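# Wind the cable around a held reel's hub

## Task

With one gripper holding the reel, pin the cable close to one of its ends beneath one of that gripper's fingers, then wrap the cable around the reel's hub through more than one complete turn, keeping it within roughly one cable thickness of the hub over almost the whole turn; any stretch of cable doubling back between the flanges is subtracted from the turn. Declare completion only while that grip keeps the reel steady and lifted above the table, with every moving part of the other arm away from both reel and cable, and with the other arm not pressing hard against the holding arm.

## Robot and tools

Robot: two arms, left_arm and right_arm, each ending in a two-finger parallel gripper. Bases sit in the scene frame at left_arm (+0.029, +0.346, 0) m and right_arm (+0.028, -0.342, 0) m, each turned only slightly about z (quat_wxyz (+1.000, 0, 0, +0.010) and (+1.000, 0, 0, +0.006)). A two-camera stand is fixed behind the arms. Loose objects may get an occasional small shove.

Frames: the scene frame has its origin on the table surface halfway between the nominal bases; +x points out over the table, +y toward left_arm, +z up. Arm names do not match image sides. Each arm reports its hand pose, velocities, targets and wrist-camera pose in its own base frame; fixed cameras and the table use the scene frame. On a gripper, the fingers extend along its +z and separate along its y. end_effector_position is the spot between the pads, roughly 1 cm short of the tips. Reported poses can be wrong by a few centimetres, worse far from the base, and friction or load can leave a hand resting a few cm from its command without any contact.

execute_actions: argument actions is a list of actions; each action is a list of up to 15 rows, one row per 1/30 s control step; a shorter action repeats its final row to fill 15 steps. Every row has 14 numbers in [-1, 1]: left_arm dx, dy, dz, rx, ry, rz, opening, then the same seven for right_arm, always all 14. dx to rz are offsets, not poses: each row is measured from that arm's Hand target as it was when the action began (not from the prior row), along that arm's base axes, rotating about the Hand target position. Scale: 1.0 equals 0.6 m or 180 degrees; rx, ry, rz form one rotation vector. Sending the same offset again moves further. A translation longer than 1.0 is shrunk along its direction. opening is absolute: +1 fully open (0.094 m), -1 closed. Six zeros re-command the current Hand target; a 0 opening is a real command, so resend the present opening to keep a gripper unchanged. Optional cameras: list of names, ["all"], or []; images come by default only with an empty actions list, which also reports the scene number and task.

move: target is one 14-number row or a list of up to 15 rows, same layout and scale; every row is an offset from the Hand targets at the move's start, not from the previous row. Grippers travel straight lines, shorter rotation, with no avoidance of objects or the other arm, all ending together, within 10 s total. speed: m/s, 0.002 to 2.9, default 0.25 (rotation up to twice that in rad/s), one value or one per target. blend: metres of corner rounding per target; 0 stops at each. opening_speed: opening-scale units per second, at least 0.2. grip_force: newtons per pad, 10 to 50, persists until changed; lower values close slower. blocking=false returns after about 0.5 s while the move carries on. The first target's opening is sent at once; later ones on arrival, pausing all arms. Keep paths away from an arm's own base, as passing near it can flip the shoulder. The result adds a move: line giving the ending (done, off_target, moving, held, fault) and limits (paced = pose clipped, held = steps withheld).

wait: seconds 0 to 10, arms keep their last command. stop: brakes a running move, needing some distance. zoom_image: camera (cam_high, cam_low, cam_left_wrist, cam_right_wrist) and region [x0, y0, x1, y1] in pixels from the top-left, at most 504 by 504, on that camera's latest image. finished_scene: scene = current scene number; irreversible.

Results: end_effector_position (m) and end_effector_quat_wxyz per arm in its base frame; Hand target (last command after clipping, the origin for the next offsets); Tool commands; grip_measured on the opening scale (reads up to ~2.5 mm wide when empty; narrower than a squeezed part, by up to ~3 mm); Joint positions (last value is gripper opening in m); Joint velocities (may show within noise or be omitted); Joint torques (includes gravity; values 1-3 wrap at ±28 N m); step readings of position for action calls. Each control step limits orientation change to 40 degrees from measured. A gripper short of its target stays short until a new command; resend the gap as an offset. To end pressing on something, command back past the gripper.

Gripping: below first contact force climbs about 1 N per 0.001, then near 20 N leaps to the force limit (about 50-64 N per pad). Close slowly on anything fragile; open well above grip_measured to release.

Joint ranges (rad): waist -2.618 to 3.054, shoulder 0 to 3.142, elbow 0 to 3.142 (straight 2.901), wrist pitch -1.571 to 1.571, wrist yaw -1.571 to 1.571, wrist roll -2.094 to 2.094.

Cameras (896x504): cam_high, cam_low, cam_left_wrist, cam_right_wrist, with supplied pinhole+radial calibrations accurate to a few mm or degrees; wrist images may lag motion.

Avoid: arm-to-arm contact (the clearance check misses grippers, housings and wrist cameras; a gripper closing on the other's fingers counts as a press), wrist-camera cables touching things, fast impacts, hard pushes, dropping or releasing moving parts, anything leaving the table. Motor heat from loads, stretched reach or pushing: MOTOR HOT at 75 °C, arm folds and idles at 90 °C, drops at 100 °C.

Each tool is called after ">>>" in YAML: its name, and indented under it one key for each argument.

## Session

>>> execute_actions:
  actions: []

Scene clock: 0.00 s.
left_arm: end_effector_position=(+0.5110, -0.0140, +0.0840) grip_measured=+1.000 end_effector_quat_wxyz=(+0.413, -0.052, +0.908, -0.050) | right_arm: end_effector_position=(+0.3660, +0.0313, +0.0574) grip_measured=+1.000 end_effector_quat_wxyz=(+0.428, +0.122, +0.895, +0.040)
Joint positions: left_arm=[-0.017 1.882 1.138 0.03 0.035 -0.147 0.094] | right_arm=[0.159 1.432 0.484 0.255 0.156 0.357 0.094]
Joint velocities: within noise
Joint torques (N m): no reading
Heat: left arm: 34 °C; right arm: 38 °C.
Hand target: left_arm +0.5161, -0.0142, +0.0978; +0.429, -0.051, +0.900, -0.051 | right_arm +0.3703, +0.0312, +0.0652; +0.438, +0.122, +0.889, +0.041
Tool commands: left_gripper/opening=+1.0 right_gripper/opening=+1.0

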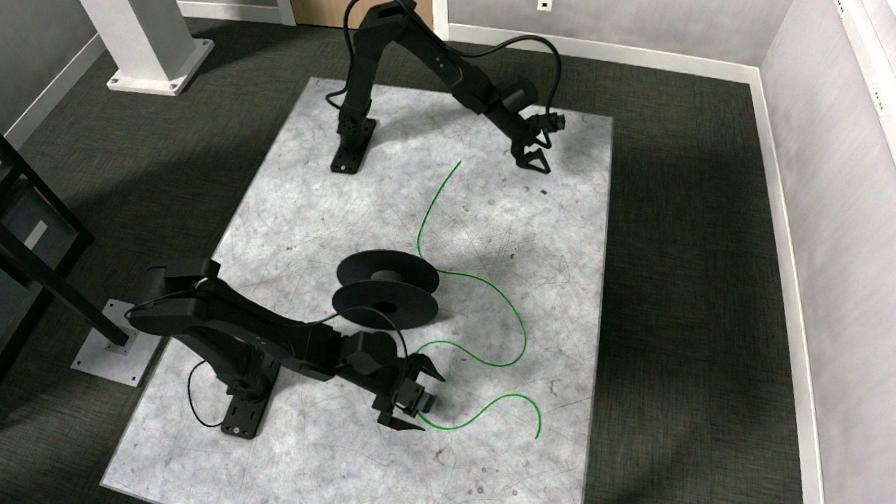

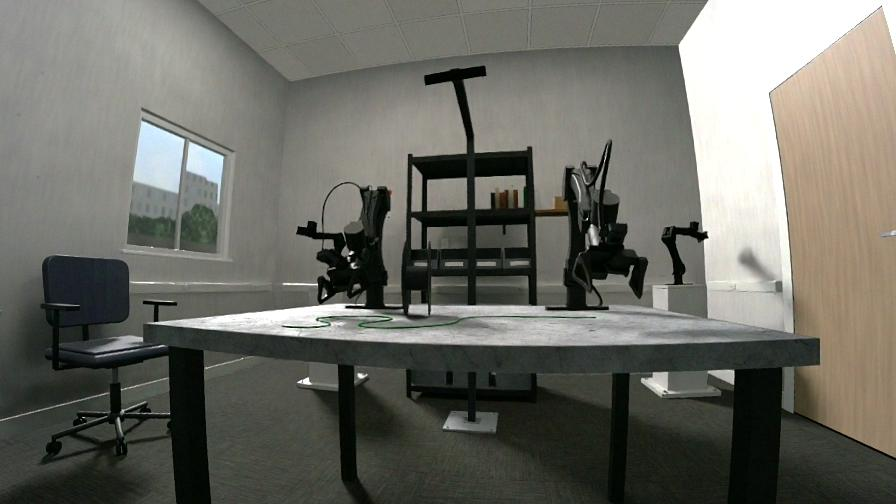

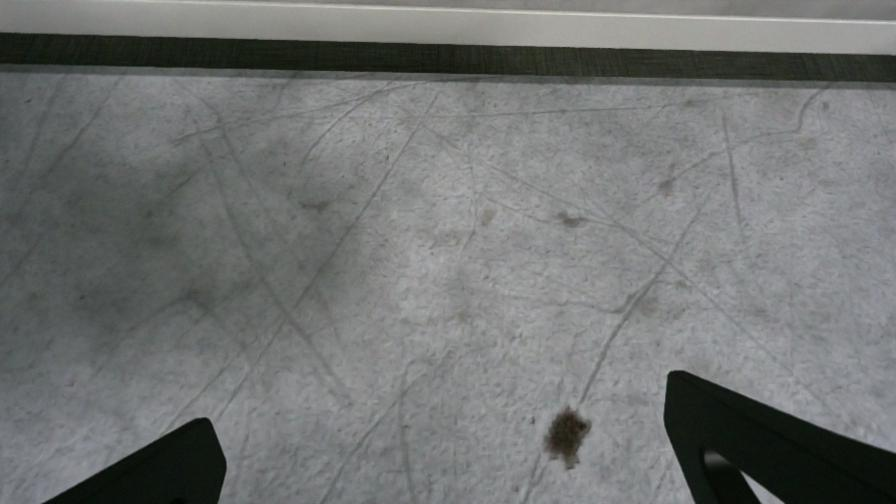

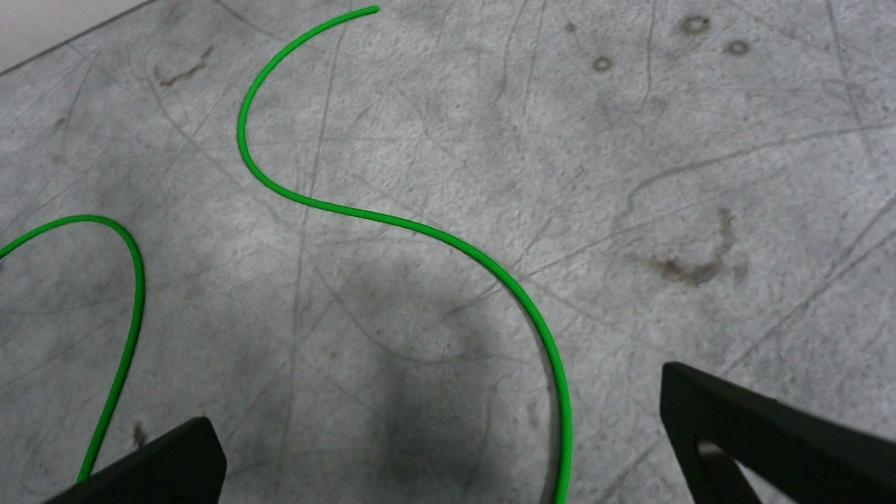

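>>> zoom_image:
  camera: "cam_high"
  region: [300, 220, 480, 360]

>>> zoom_image:
  camera: "cam_low"
  region: [280, 210, 480, 340]

>>> zoom_image:
  camera: "cam_high"
  region: [380, 140, 580, 460]

Scaled by 2.800 from the camera's 896x504 image, which has a finer 1280x720 frame.

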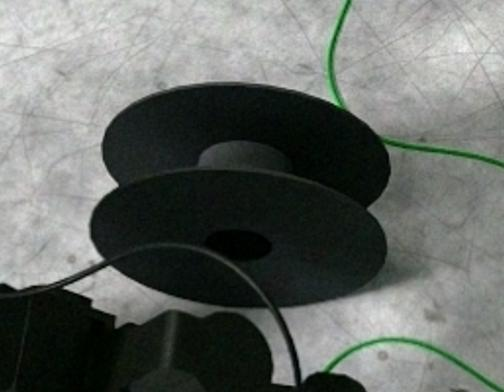

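Scaled by 2.520 from the camera's 896x504 image, which has a finer 1280x720 frame.

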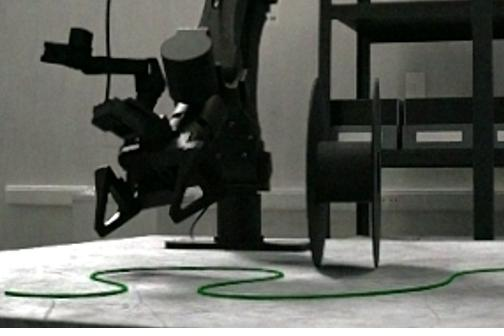

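Scaled by 1.575 from the camera's 896x504 image, which has a finer 1280x720 frame.

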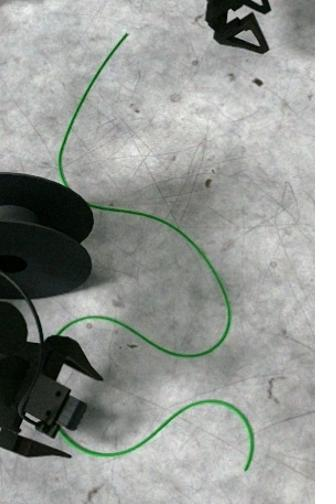

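>>> move:
  target:
    - [0,0,0,0,0,0,1,0,0,0.44,0,0.1,0.04,1]
    - [0,0,0,0,0,0,1,-0.17,0.258,0.442,-0.055,0.287,0.1375,1]
  blend: [0.05,0]
  cameras: ["all"]

Scene clock: 292.70 s.
left_arm: end_effector_position=(+0.5108, -0.0140, +0.0839) grip_measured=+1.000 end_effector_quat_wxyz=(+0.412, -0.052, +0.908, -0.050) | right_arm: end_effector_position=(+0.2753, +0.1898, +0.3264) grip_measured=+1.000 end_effector_quat_wxyz=(+0.211, -0.096, +0.966, +0.112)
Joint positions: left_arm=[-0.017 1.882 1.138 0.029 0.035 -0.147 0.094] | right_arm=[0.606 1.603 2.081 -1.567 0.01 0.406 0.094]
Joint torques (N m): left_arm=[-0.02 -10.88 8.21 1.18 0 0] | right_arm=[0.02 -8.12 4.48 0.95 -0.05 0]
Heat: left arm: 39 °C; right arm: 41 °C.
Hand target: left_arm +0.5161, -0.0142, +0.0978; +0.429, -0.051, +0.900, -0.051 | right_arm +0.2683, +0.1860, +0.3305; +0.001, -0.096, +0.995, +0.000
Off the commanded pose: left_arm 0.015 m, 2 deg | right_arm 0.009 m, 28 deg.
joint sent to its limit (right arm) — joint 4 (wrist pitch), lower limit. The joint targets are off in orientation, not in position.
move: off_target (left_arm, right_arm)
camera_calibration:
cam_left_wrist: T_world_to_cam=[[-0.0645288, -0.994869, 0.0779222, 0.0115863], [-0.900878, 0.0244881, -0.433382, 0.535474], [0.42925, -0.098164, -0.897835, -0.0511567], [0, 0, 0, 1]] pos_world=[0.505103, -0.00660762, 0.185232]
cam_right_wrist: T_world_to_cam=[[0.114122, -0.972228, -0.204324, 0.219096], [-0.993388, -0.114265, -0.0111363, 0.333934], [-0.01252, 0.204243, -0.97884, 0.376301], [0, 0, 0, 1]] pos_world=[0.311433, 0.174311, 0.416823]

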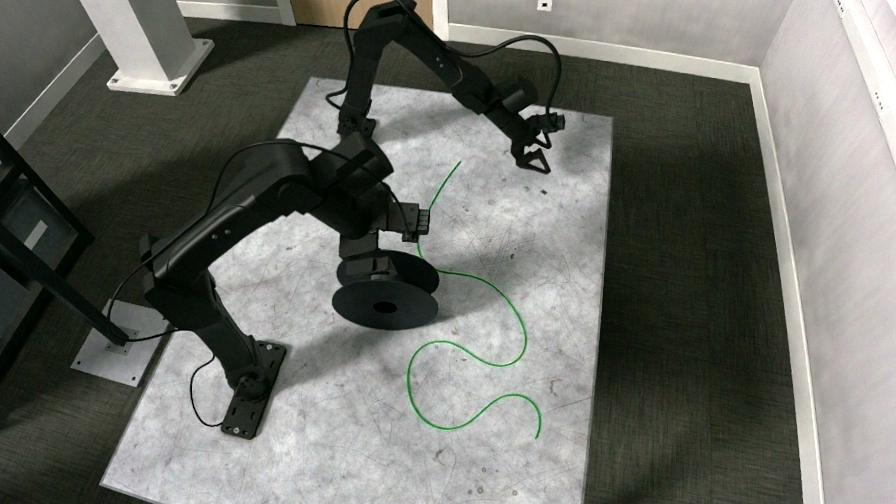

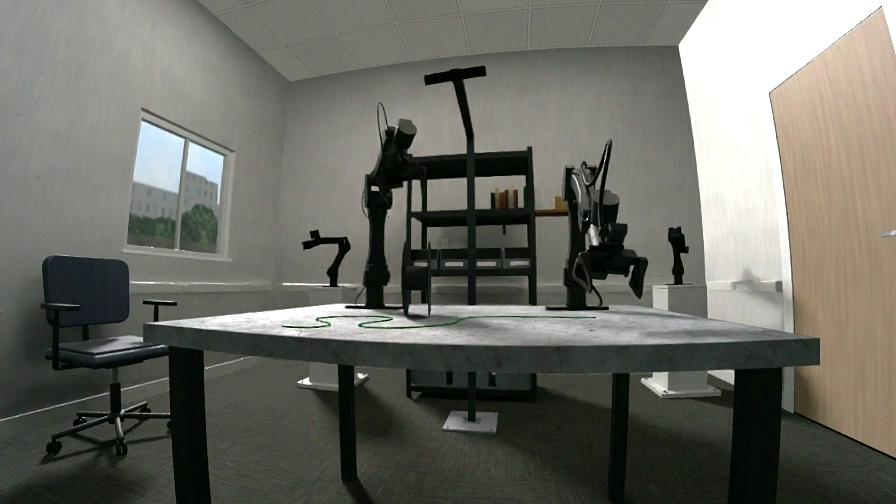

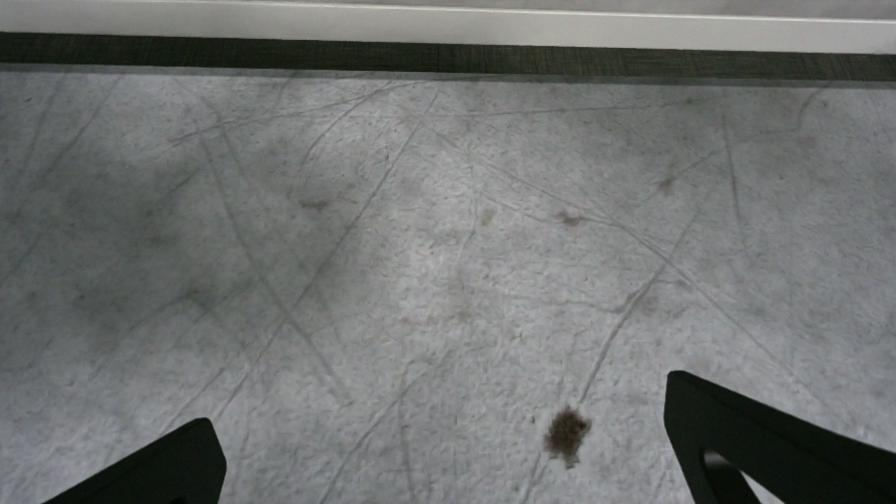

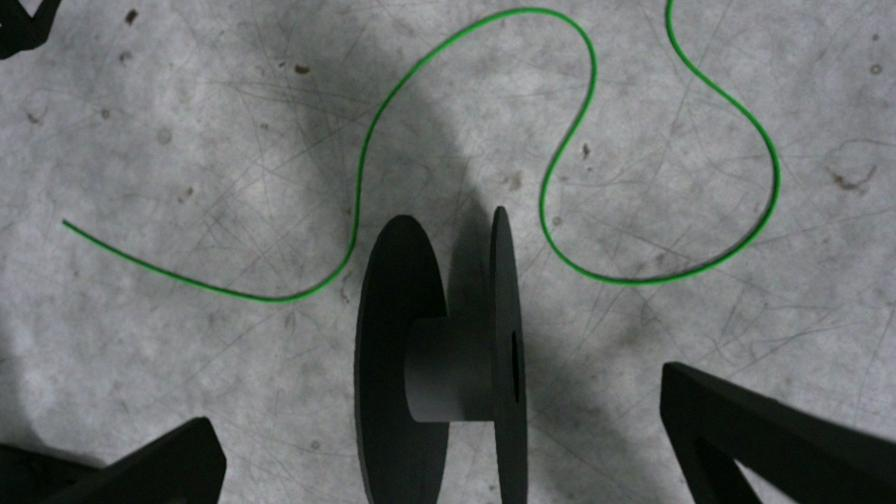

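>>> move:
  target:
    - [0,0,0,0,0,0,1,0,0,-0.1,0,0,0,0.17]
  cameras: ["cam_right_wrist","cam_low","cam_high"]

Scene clock: 315.20 s.
left_arm: end_effector_position=(+0.5108, -0.0140, +0.0839) grip_measured=+1.000 end_effector_quat_wxyz=(+0.412, -0.052, +0.908, -0.050) | right_arm: end_effector_position=(+0.2706, +0.1874, +0.2736) grip_measured=+0.172 end_effector_quat_wxyz=(+0.135, -0.098, +0.983, +0.072)
Joint positions: left_arm=[-0.017 1.882 1.138 0.029 0.035 -0.147 0.094] | right_arm=[0.606 1.638 1.942 -1.568 0.006 0.407 0.055]
Joint torques (N m): left_arm=[-0.03 -10.84 8.23 1.16 -0.01 0.02] | right_arm=[-0.13 -6.48 4.93 0.7 -0.03 0.01]
Heat: left arm: 39 °C; right arm: 40 °C.
Hand target: left_arm +0.5161, -0.0142, +0.0978; +0.429, -0.051, +0.900, -0.051 | right_arm +0.2683, +0.1860, +0.2705; +0.001, -0.096, +0.995, +0.000
Off the commanded pose: left_arm 0.015 m, 2 deg | right_arm 0.004 m, 17 deg.
joint sent to its limit (right arm) — joint 4 (wrist pitch), lower limit. The joint targets are off in orientation, not in position.
move: off_target (left_arm, right_arm)
camera_calibration:
cam_right_wrist: T_world_to_cam=[[0.089952, -0.988134, -0.124501, 0.194129], [-0.98357, -0.107783, 0.144819, 0.281794], [-0.156519, 0.109429, -0.981594, 0.382527], [0, 0, 0, 1]] pos_world=[0.319575, 0.180339, 0.358847]
Images, in order (width x height): cam_high 896x504, cam_low 896x504, cam_right_wrist 896x504.

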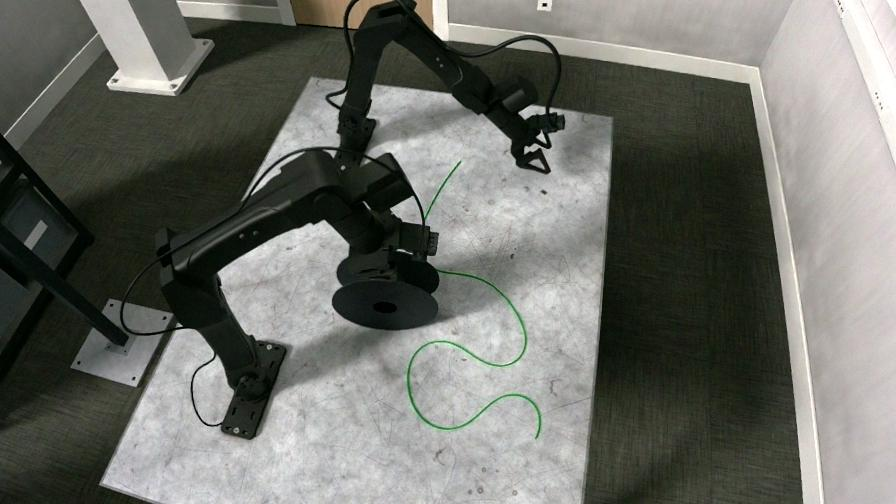

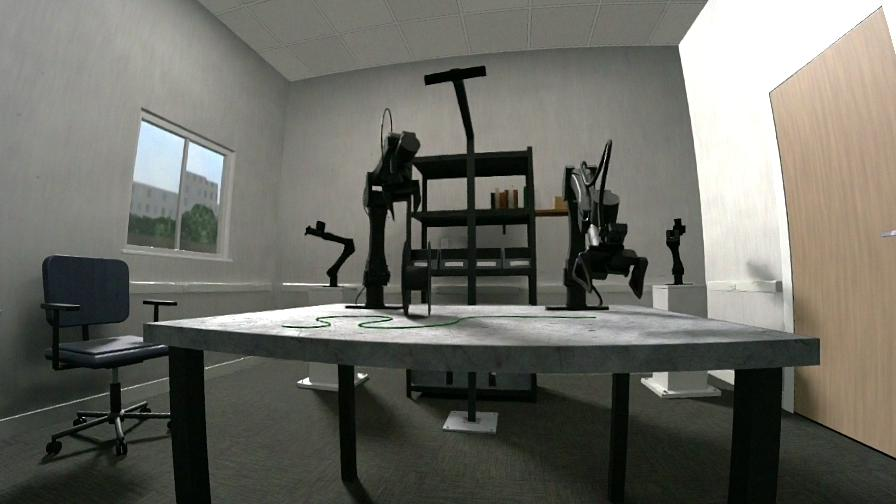

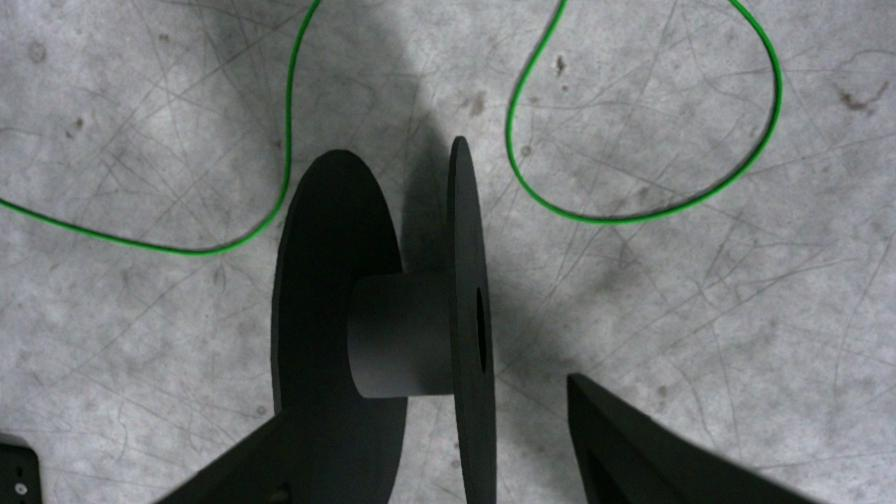

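>>> move:
  target:
    - [0,0,0,0,0,0,1,0,0.009,-0.17,0,0,0,0.17]
  speed: 0.12
  cameras: ["cam_right_wrist","cam_low","cam_high"]

Scene clock: 333.47 s.
left_arm: end_effector_position=(+0.5108, -0.0140, +0.0839) grip_measured=+1.000 end_effector_quat_wxyz=(+0.412, -0.052, +0.908, -0.050) | right_arm: end_effector_position=(+0.2677, +0.1872, +0.1709) grip_measured=+0.172 end_effector_quat_wxyz=(-0.002, -0.095, +0.995, -0.003)
Joint positions: left_arm=[-0.017 1.882 1.138 0.029 0.035 -0.147 0.094] | right_arm=[0.61 1.802 1.744 -1.52 0.004 0.42 0.055]
Joint torques (N m): left_arm=[0.02 -10.84 8.21 1.18 0.02 0.02] | right_arm=[0.68 -8.36 5.24 0.45 -0.04 0.02]
Heat: left arm: 39 °C; right arm: 40 °C.
Hand target: left_arm +0.5161, -0.0142, +0.0978; +0.429, -0.051, +0.900, -0.051 | right_arm +0.2681, +0.1914, +0.1684; +0.001, -0.096, +0.995, +0.000
Off the commanded pose: left_arm 0.015 m, 2 deg | right_arm 0.005 m, 1 deg.
move: off_target (left_arm)
camera_calibration:
cam_right_wrist: T_world_to_cam=[[0.0692587, -0.997126, 0.0307014, 0.162147], [-0.91237, -0.050865, 0.406195, 0.219394], [-0.403466, -0.0561435, -0.913271, 0.366727], [0, 0, 0, 1]] pos_world=[0.3369, 0.19343, 0.240827]
Images, in order (width x height): cam_high 896x504, cam_low 896x504, cam_right_wrist 896x504.

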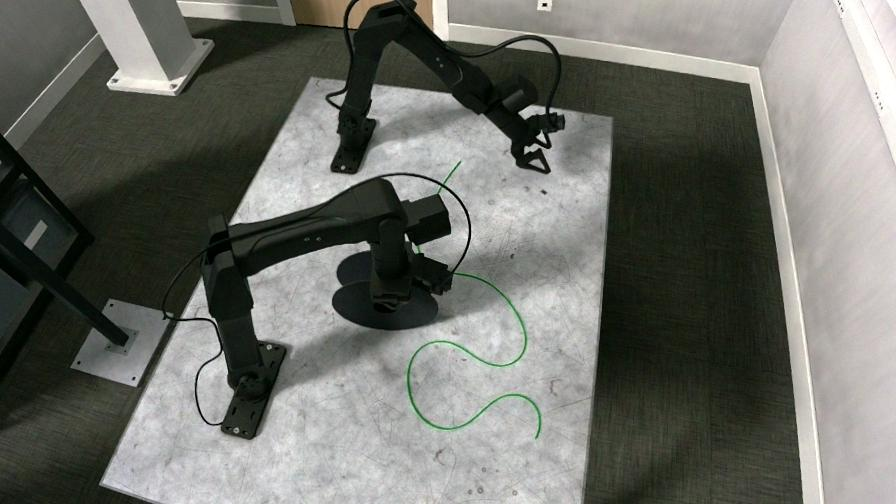

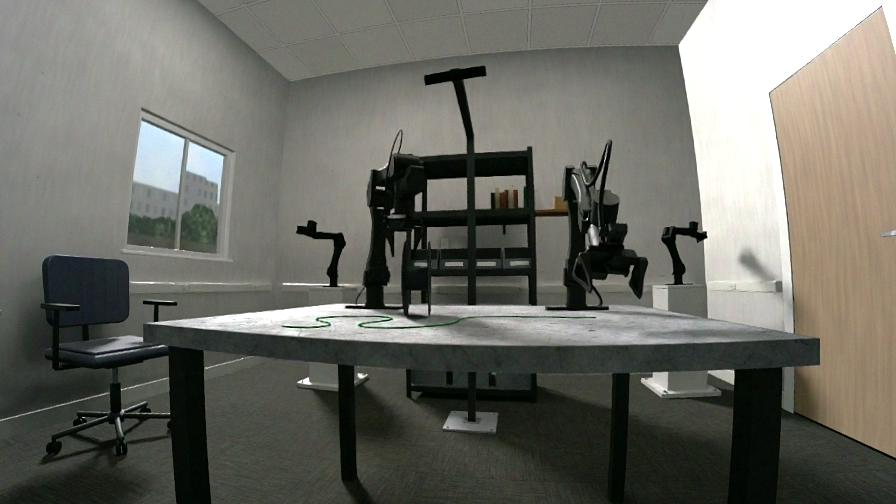

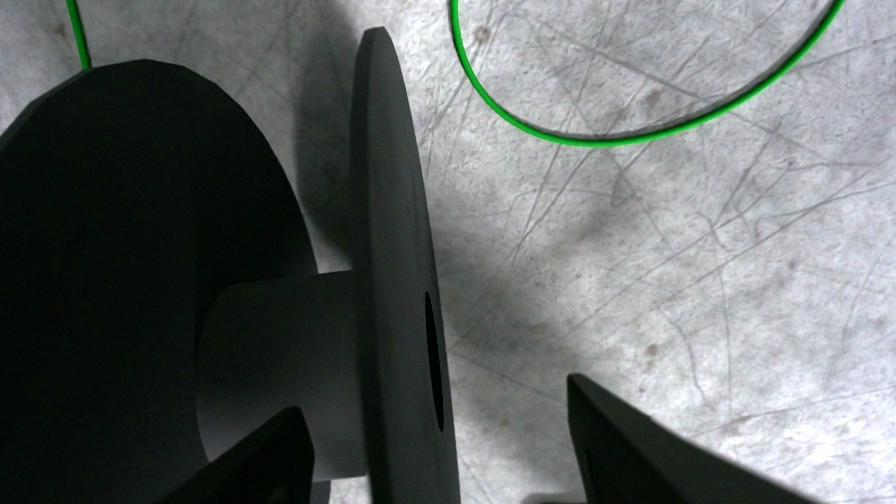

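>>> move:
  target:
    - [0,0,0,0,0,0,1,0,0.0163,0,0,0,0,0.17]
    - [0,0,0,0,0,0,1,0,0.0163,0,0,0,0,-1]
  speed: 0.08
  opening_speed: 0.5
  cameras: ["cam_right_wrist"]

Scene clock: 346.27 s.
left_arm: end_effector_position=(+0.5108, -0.0140, +0.0839) grip_measured=+1.000 end_effector_quat_wxyz=(+0.412, -0.052, +0.908, -0.050) | right_arm: end_effector_position=(+0.2636, +0.1947, +0.1653) grip_measured=-0.956 end_effector_quat_wxyz=(-0.009, -0.095, +0.995, -0.008)
Joint positions: left_arm=[-0.017 1.882 1.138 0.029 0.035 -0.147 0.094] | right_arm=[0.635 1.82 1.744 -1.519 0.003 0.445 0.002]
Joint torques (N m): left_arm=[-0.03 -10.82 8.29 1.17 -0.01 0.01] | right_arm=[0.5 -8.14 7.71 0.38 -0.02 0.02]
Heat: left arm: 40 °C; right arm: 41 °C.
Hand target: left_arm +0.5161, -0.0142, +0.0978; +0.429, -0.051, +0.900, -0.051 | right_arm +0.2682, +0.2012, +0.1684; +0.001, -0.096, +0.995, +0.000
Off the commanded pose: left_arm 0.015 m, 2 deg | right_arm 0.009 m, 1 deg.
move: off_target (left_arm)
camera_calibration:
cam_right_wrist: T_world_to_cam=[[0.0705255, -0.996727, 0.0395132, 0.168284], [-0.906388, -0.0474925, 0.419769, 0.213898], [-0.416518, -0.0654186, -0.906771, 0.36445], [0, 0, 0, 1]] pos_world=[0.333807, 0.201734, 0.234035]
Images, in order (width x height): cam_right_wrist 896x504.

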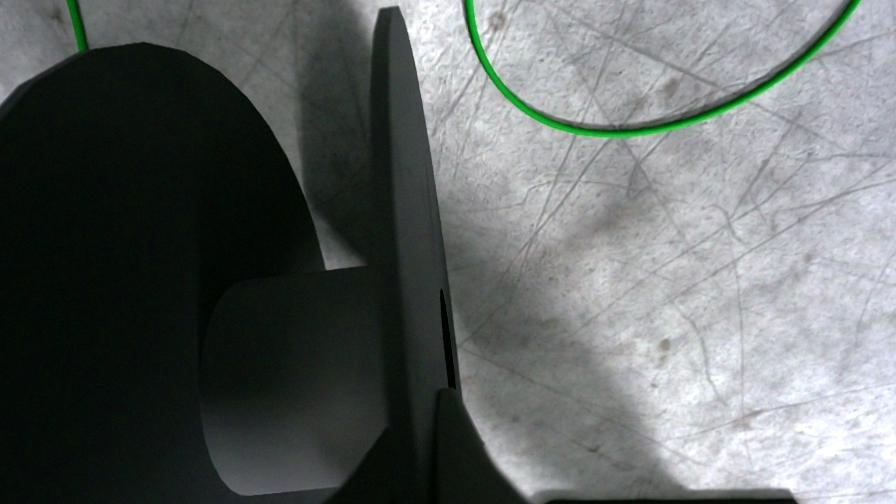

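>>> move:
  target:
    - [0,0,0,0,0,0,1,0,0,0.13,0,0,0,-1]
    - [0,0,0,0,0,0,1,0.28,0.048,0.13,0,0,0.078,-1]
  speed: 0.15
  blend: [0.03,0]
  cameras: ["cam_right_wrist","cam_low","cam_high"]

Scene clock: 370.90 s.
left_arm: end_effector_position=(+0.5108, -0.0140, +0.0839) grip_measured=+1.000 end_effector_quat_wxyz=(+0.412, -0.052, +0.908, -0.050) | right_arm: end_effector_position=(+0.4316, +0.2277, +0.2326) grip_measured=-0.956 end_effector_quat_wxyz=(+0.178, -0.211, +0.960, +0.048)
Joint positions: left_arm=[-0.017 1.882 1.138 0.029 0.035 -0.147 0.094] | right_arm=[0.484 2.284 2.67 -1.585 0.003 0.051 0.002]
Joint torques (N m): left_arm=[0.05 -10.81 8.16 1.17 0 0.03] | right_arm=[-0.13 -12.67 8.65 0.95 -0.03 -0.06]
Heat: left arm: 40 °C; right arm: 43 °C.
Hand target: left_arm +0.5161, -0.0142, +0.0978; +0.429, -0.051, +0.900, -0.051 | right_arm +0.4363, +0.2299, +0.2464; +0.001, -0.217, +0.976, +0.000
Off the commanded pose: left_arm 0.015 m, 2 deg | right_arm 0.015 m, 21 deg.
joint read past its limit (right arm) — joint 4 (wrist pitch), lower limit.
joint sent to its limit (right arm) — joint 4 (wrist pitch), lower limit. The joint targets are off in orientation, not in position.
move: off_target (left_arm, right_arm)
camera_calibration:
cam_right_wrist: T_world_to_cam=[[0.309553, -0.950149, -0.0373222, 0.0907306], [-0.949135, -0.311125, 0.0484148, 0.504315], [-0.0576132, 0.0204368, -0.99813, 0.344451], [0, 0, 0, 1]] pos_world=[0.470422, 0.236073, 0.322777]
Images, in order (width x height): cam_high 896x504, cam_low 896x504, cam_right_wrist 896x504.

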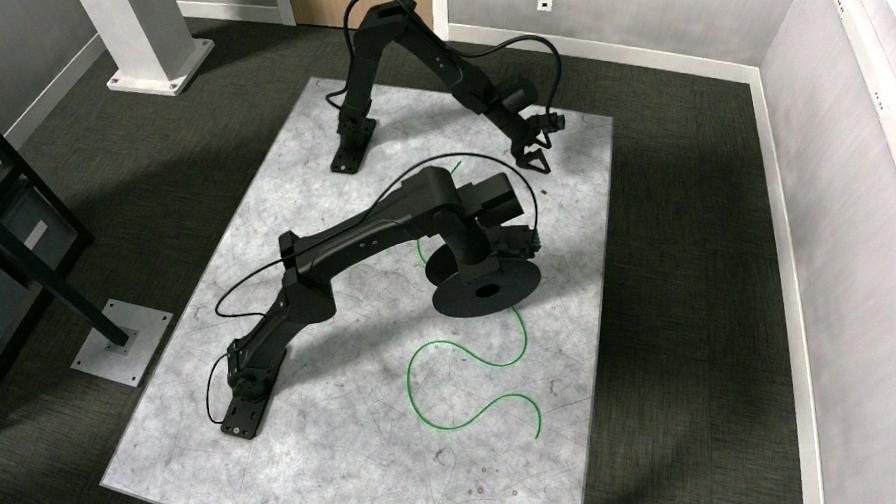

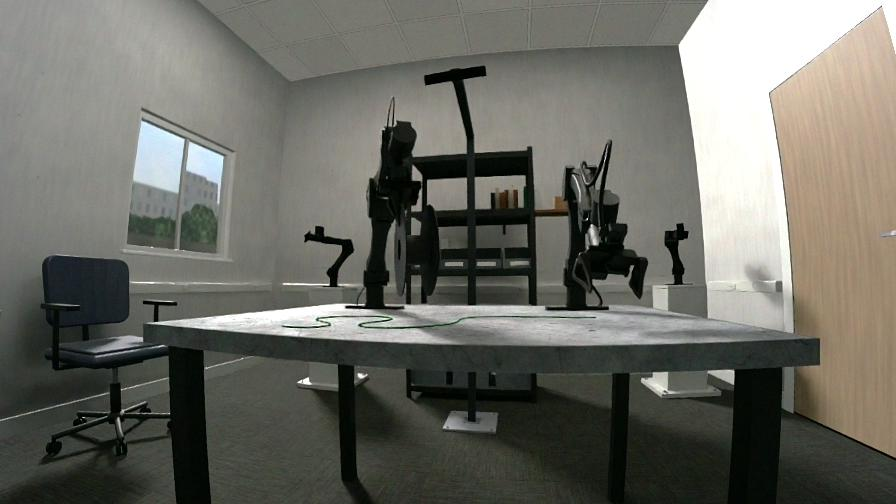

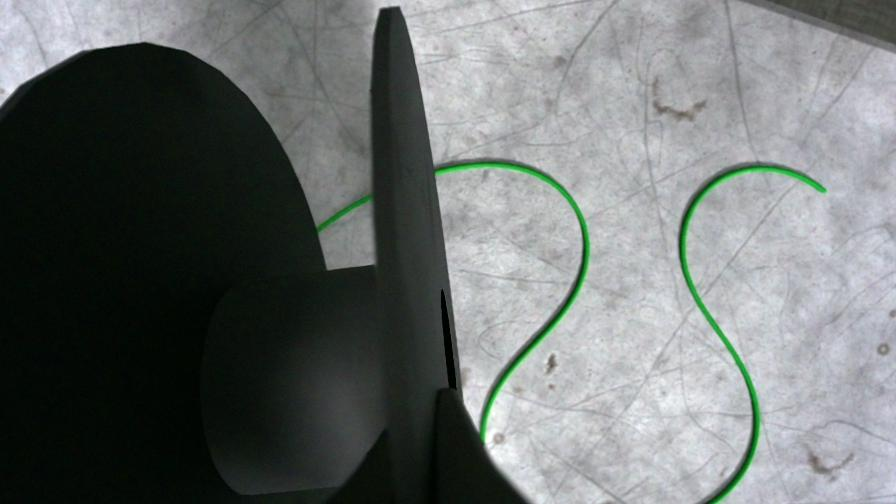

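>>> move:
  target: [0,0,0,0,0,0,1,0,0,-0.112,0,0,0,-1]
  speed: 0.06
  cameras: ["cam_right_wrist","cam_low","cam_high"]

>>> zoom_image:
  camera: "cam_low"
  region: [330, 180, 490, 340]

Scene clock: 382.63 s.
left_arm: end_effector_position=(+0.5108, -0.0140, +0.0839) grip_measured=+1.000 end_effector_quat_wxyz=(+0.412, -0.052, +0.908, -0.050) | right_arm: end_effector_position=(+0.4343, +0.2292, +0.1805) grip_measured=-0.956 end_effector_quat_wxyz=(+0.118, -0.213, +0.969, +0.031)
Joint positions: left_arm=[-0.017 1.882 1.138 0.029 0.035 -0.147 0.094] | right_arm=[0.484 2.369 2.628 -1.585 0.003 0.051 0.002]
Joint torques (N m): left_arm=[-0.06 -10.88 8.2 1.2 0 0.04] | right_arm=[-0.08 -13.05 5.27 0.75 -0.04 -0.05]
Heat: left arm: 40 °C; right arm: 44 °C.
Hand target: left_arm +0.5161, -0.0142, +0.0978; +0.429, -0.051, +0.900, -0.051 | right_arm +0.4363, +0.2299, +0.1793; +0.001, -0.216, +0.976, +0.000
Off the commanded pose: left_arm 0.015 m, 2 deg | right_arm 0.002 m, 14 deg.
joint read past its limit (right arm) — joint 4 (wrist pitch), lower limit.
joint sent to its limit (right arm) — joint 4 (wrist pitch), lower limit. The joint targets are off in orientation, not in position.
move: off_target (left_arm, right_arm)
camera_calibration:
cam_right_wrist: T_world_to_cam=[[0.306974, -0.951588, -0.0157236, 0.0869175], [-0.936608, -0.304992, 0.172467, 0.48072], [-0.168914, -0.0382163, -0.98489, 0.352097], [0, 0, 0, 1]] pos_world=[0.483039, 0.242781, 0.265235]
Images, in order (width x height): cam_high 896x504, cam_low 896x504, cam_right_wrist 896x504.

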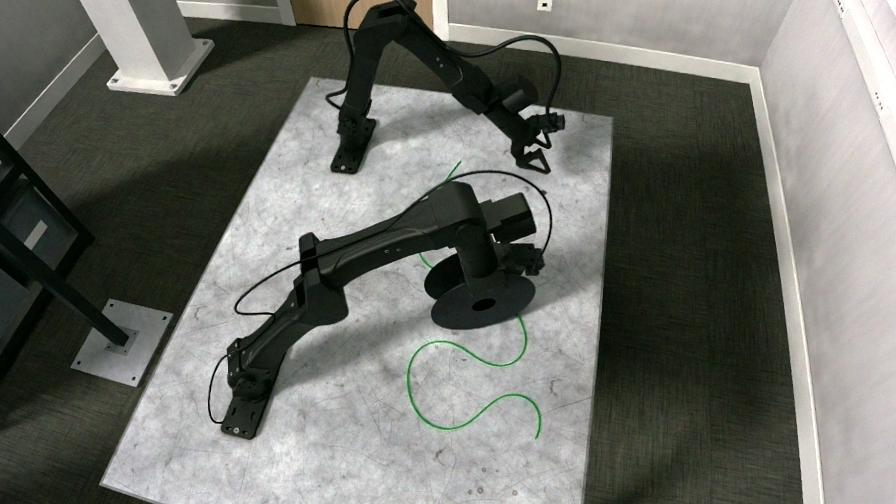

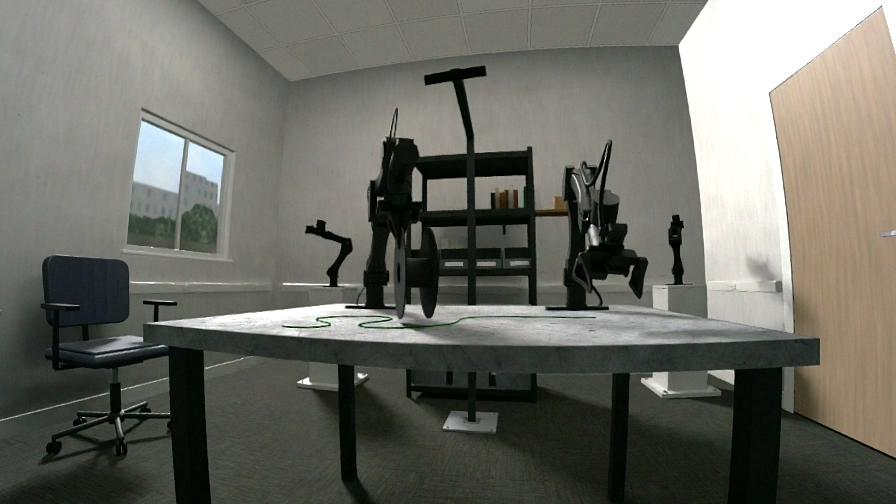

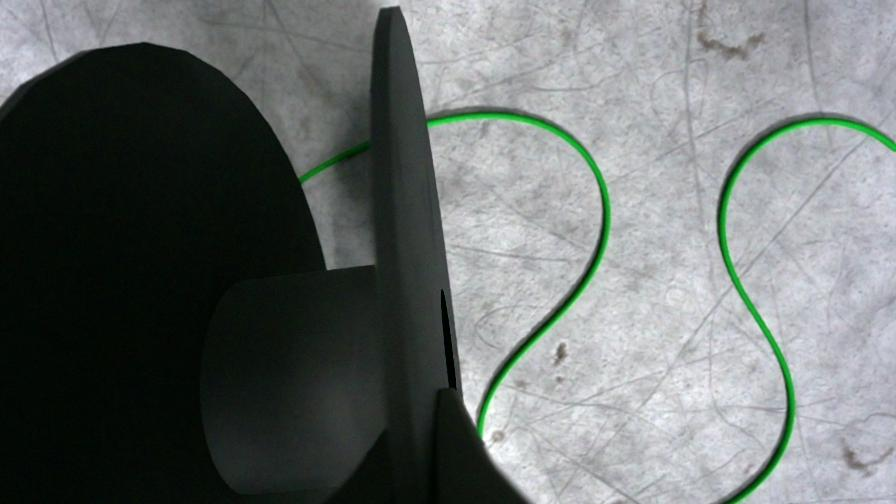

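Scaled by 3.150 from the camera's 896x504 image, which has a finer 1280x720 frame.

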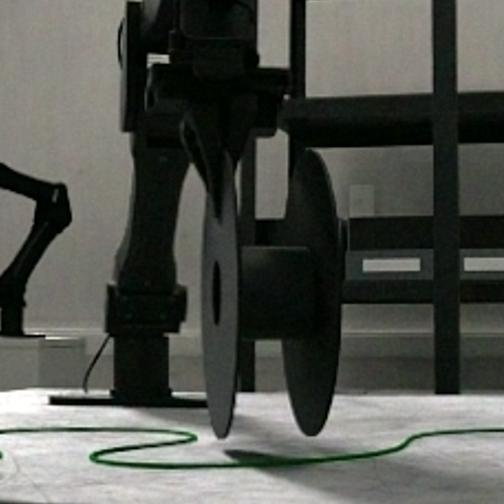

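>>> move:
  target: [0,0,0,0,0,0,1,0,0,-0.022,0,0,0,-1]
  speed: 0.04
  cameras: ["cam_low"]

>>> zoom_image:
  camera: "cam_low"
  region: [330, 180, 490, 340]

Scene clock: 394.27 s.
left_arm: end_effector_position=(+0.5108, -0.0140, +0.0839) grip_measured=+1.000 end_effector_quat_wxyz=(+0.412, -0.052, +0.908, -0.050) | right_arm: end_effector_position=(+0.4347, +0.2294, +0.1709) grip_measured=-0.956 end_effector_quat_wxyz=(+0.107, -0.214, +0.971, +0.028)
Joint positions: left_arm=[-0.017 1.882 1.138 0.029 0.035 -0.147 0.094] | right_arm=[0.484 2.386 2.623 -1.585 0.003 0.05 0.002]
Joint torques (N m): left_arm=[0.03 -10.78 8.24 1.19 0.01 0.02] | right_arm=[-0.12 -12.78 4.98 0.72 -0.02 -0.06]
Heat: left arm: 40 °C; right arm: 42 °C.
Hand target: left_arm +0.5161, -0.0142, +0.0978; +0.429, -0.051, +0.900, -0.051 | right_arm +0.4363, +0.2299, +0.1661; +0.001, -0.217, +0.976, +0.000
Off the commanded pose: left_arm 0.015 m, 2 deg | right_arm 0.005 m, 13 deg.
joint read past its limit (right arm) — joint 4 (wrist pitch), lower limit.
joint sent to its limit (right arm) — joint 4 (wrist pitch), lower limit. The joint targets are off in orientation, not in position.
move: off_target (left_arm, right_arm)
Images, in order (width x height): cam_low 896x504.

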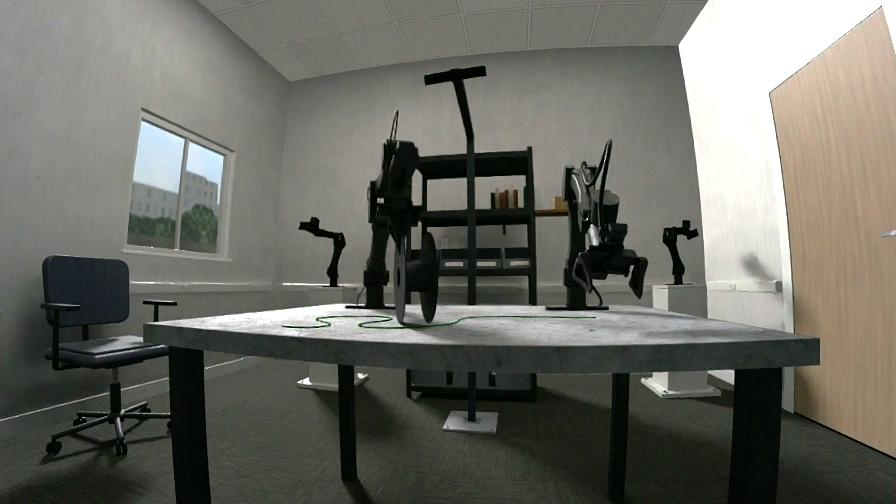

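Scaled by 3.150 from the camera's 896x504 image, which has a finer 1280x720 frame.

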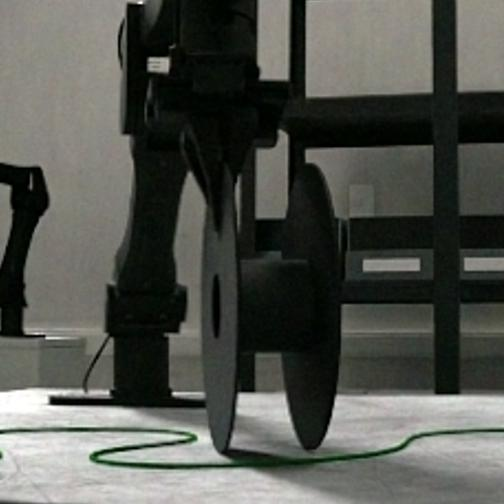

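>>> move:
  target: [0,0,0,0,0,0,1,0,0,-0.015,0,0,0,-1]
  speed: 0.04
  cameras: ["cam_low"]

>>> zoom_image:
  camera: "cam_low"
  region: [330, 180, 490, 340]

Scene clock: 402.83 s.
left_arm: end_effector_position=(+0.5108, -0.0140, +0.0839) grip_measured=+1.000 end_effector_quat_wxyz=(+0.412, -0.052, +0.908, -0.050) | right_arm: end_effector_position=(+0.4346, +0.2293, +0.1702) grip_measured=-0.956 end_effector_quat_wxyz=(+0.106, -0.214, +0.971, +0.028)
Joint positions: left_arm=[-0.017 1.882 1.138 0.029 0.035 -0.147 0.094] | right_arm=[0.484 2.387 2.622 -1.585 0.003 0.05 0.002]
Joint torques (N m): left_arm=[-0.03 -10.91 8.21 1.18 0 -0.01] | right_arm=[-0.13 -11.58 4.55 0.72 -0.02 -0.06]
Heat: left arm: 40 °C; right arm: 41 °C.
Hand target: left_arm +0.5161, -0.0142, +0.0978; +0.429, -0.051, +0.900, -0.051 | right_arm +0.4363, +0.2299, +0.1571; +0.001, -0.217, +0.976, +0.000
Off the commanded pose: left_arm 0.015 m, 2 deg | right_arm 0.013 m, 13 deg.
joint read past its limit (right arm) — joint 4 (wrist pitch), lower limit.
joint sent to its limit (right arm) — joint 4 (wrist pitch), lower limit. The joint targets are off in orientation, not in position.
move: off_target (left_arm, right_arm)
Images, in order (width x height): cam_low 896x504.

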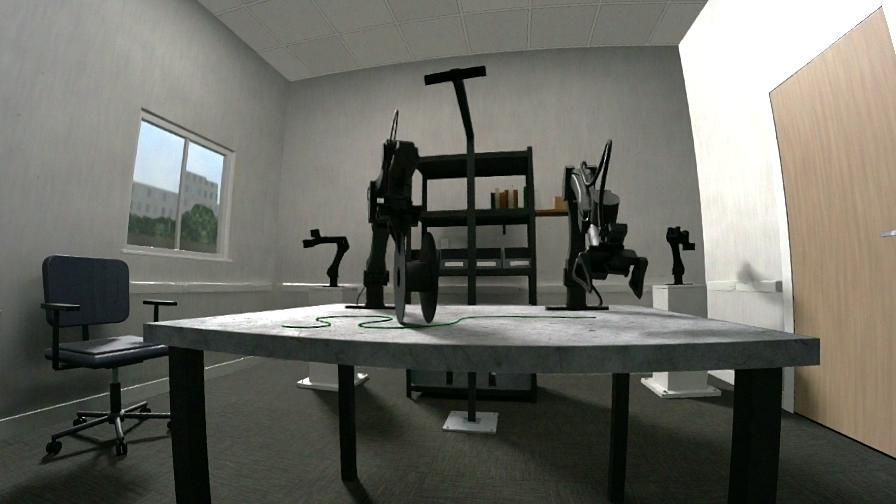

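Scaled by 3.150 from the camera's 896x504 image, which has a finer 1280x720 frame.

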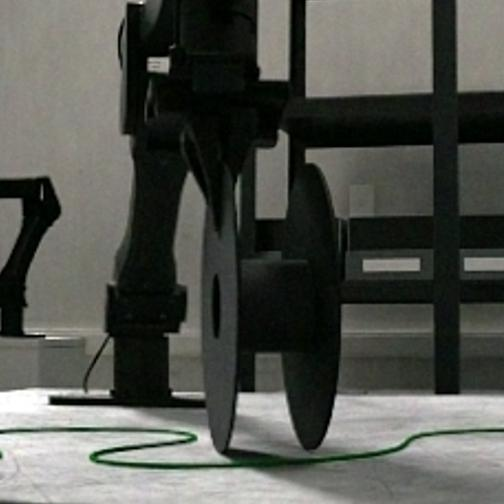

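>>> move:
  target:
    - [0,0,0,0,0,0,1,0,0,0.018,0,0,0,-1]
    - [0,0,0,0,0,0,1,0,0,0.018,0,0,0,0.17]
  speed: 0.04
  opening_speed: 0.6
  cameras: ["cam_low","cam_right_wrist"]

Scene clock: 423.83 s.
left_arm: end_effector_position=(+0.5108, -0.0140, +0.0839) grip_measured=+1.000 end_effector_quat_wxyz=(+0.412, -0.052, +0.908, -0.050) | right_arm: end_effector_position=(+0.4345, +0.2295, +0.1702) grip_measured=+0.168 end_effector_quat_wxyz=(+0.106, -0.214, +0.971, +0.028)
Joint positions: left_arm=[-0.017 1.882 1.138 0.029 0.035 -0.147 0.094] | right_arm=[0.484 2.387 2.622 -1.585 0.002 0.05 0.055]
Joint torques (N m): left_arm=[0.01 -10.93 8.27 1.16 0.02 0] | right_arm=[-0.1 -13.12 5.19 0.72 -0.03 -0.06]
Heat: left arm: 40 °C; right arm: 42 °C.
Hand target: left_arm +0.5161, -0.0142, +0.0978; +0.429, -0.051, +0.900, -0.051 | right_arm +0.4363, +0.2299, +0.1679; +0.001, -0.217, +0.976, +0.000
Off the commanded pose: left_arm 0.015 m, 2 deg | right_arm 0.003 m, 13 deg.
joint read past its limit (right arm) — joint 4 (wrist pitch), lower limit.
joint sent to its limit (right arm) — joint 4 (wrist pitch), lower limit. The joint targets are off in orientation, not in position.
move: off_target (left_arm, right_arm); target 2's new opening was sent with right_arm's hand 0.003 m and 13 deg from that target
camera_calibration:
cam_right_wrist: T_world_to_cam=[[0.307228, -0.951553, -0.0125465, 0.0863569], [-0.932355, -0.303618, 0.196292, 0.476425], [-0.190591, -0.0486085, -0.980465, 0.352997], [0, 0, 0, 1]] pos_world=[0.484944, 0.243983, 0.253666]
Images, in order (width x height): cam_low 896x504, cam_right_wrist 896x504.

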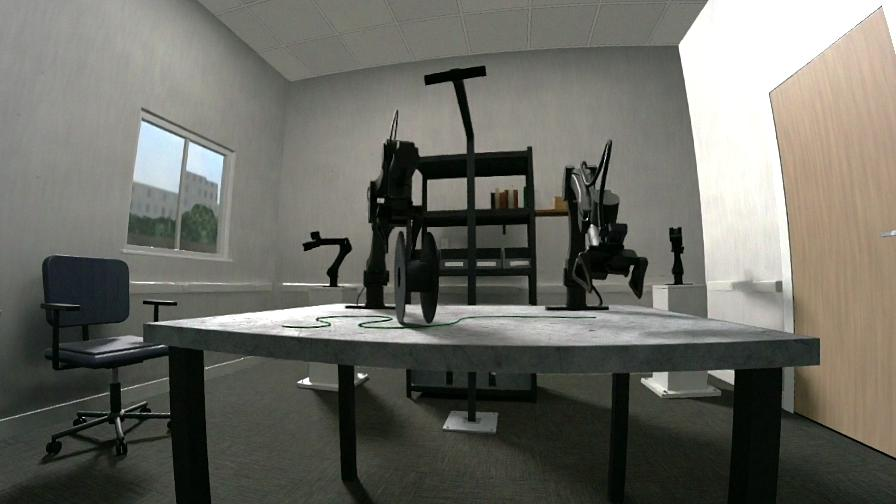

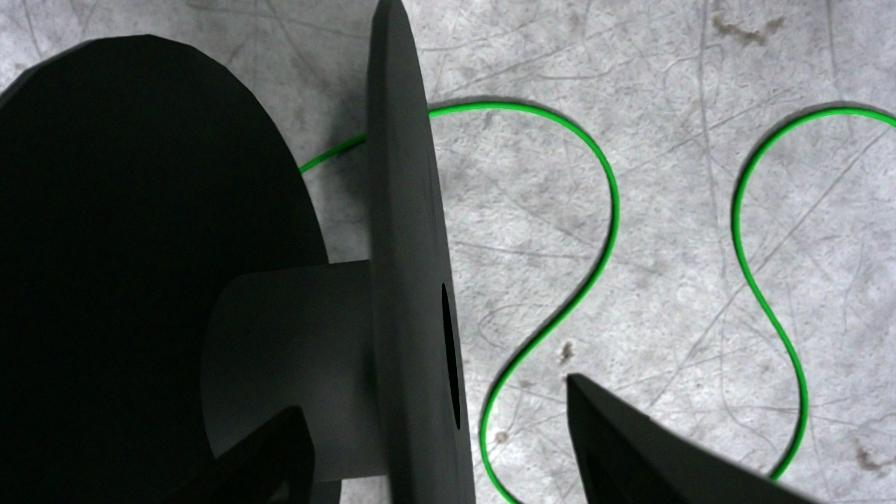

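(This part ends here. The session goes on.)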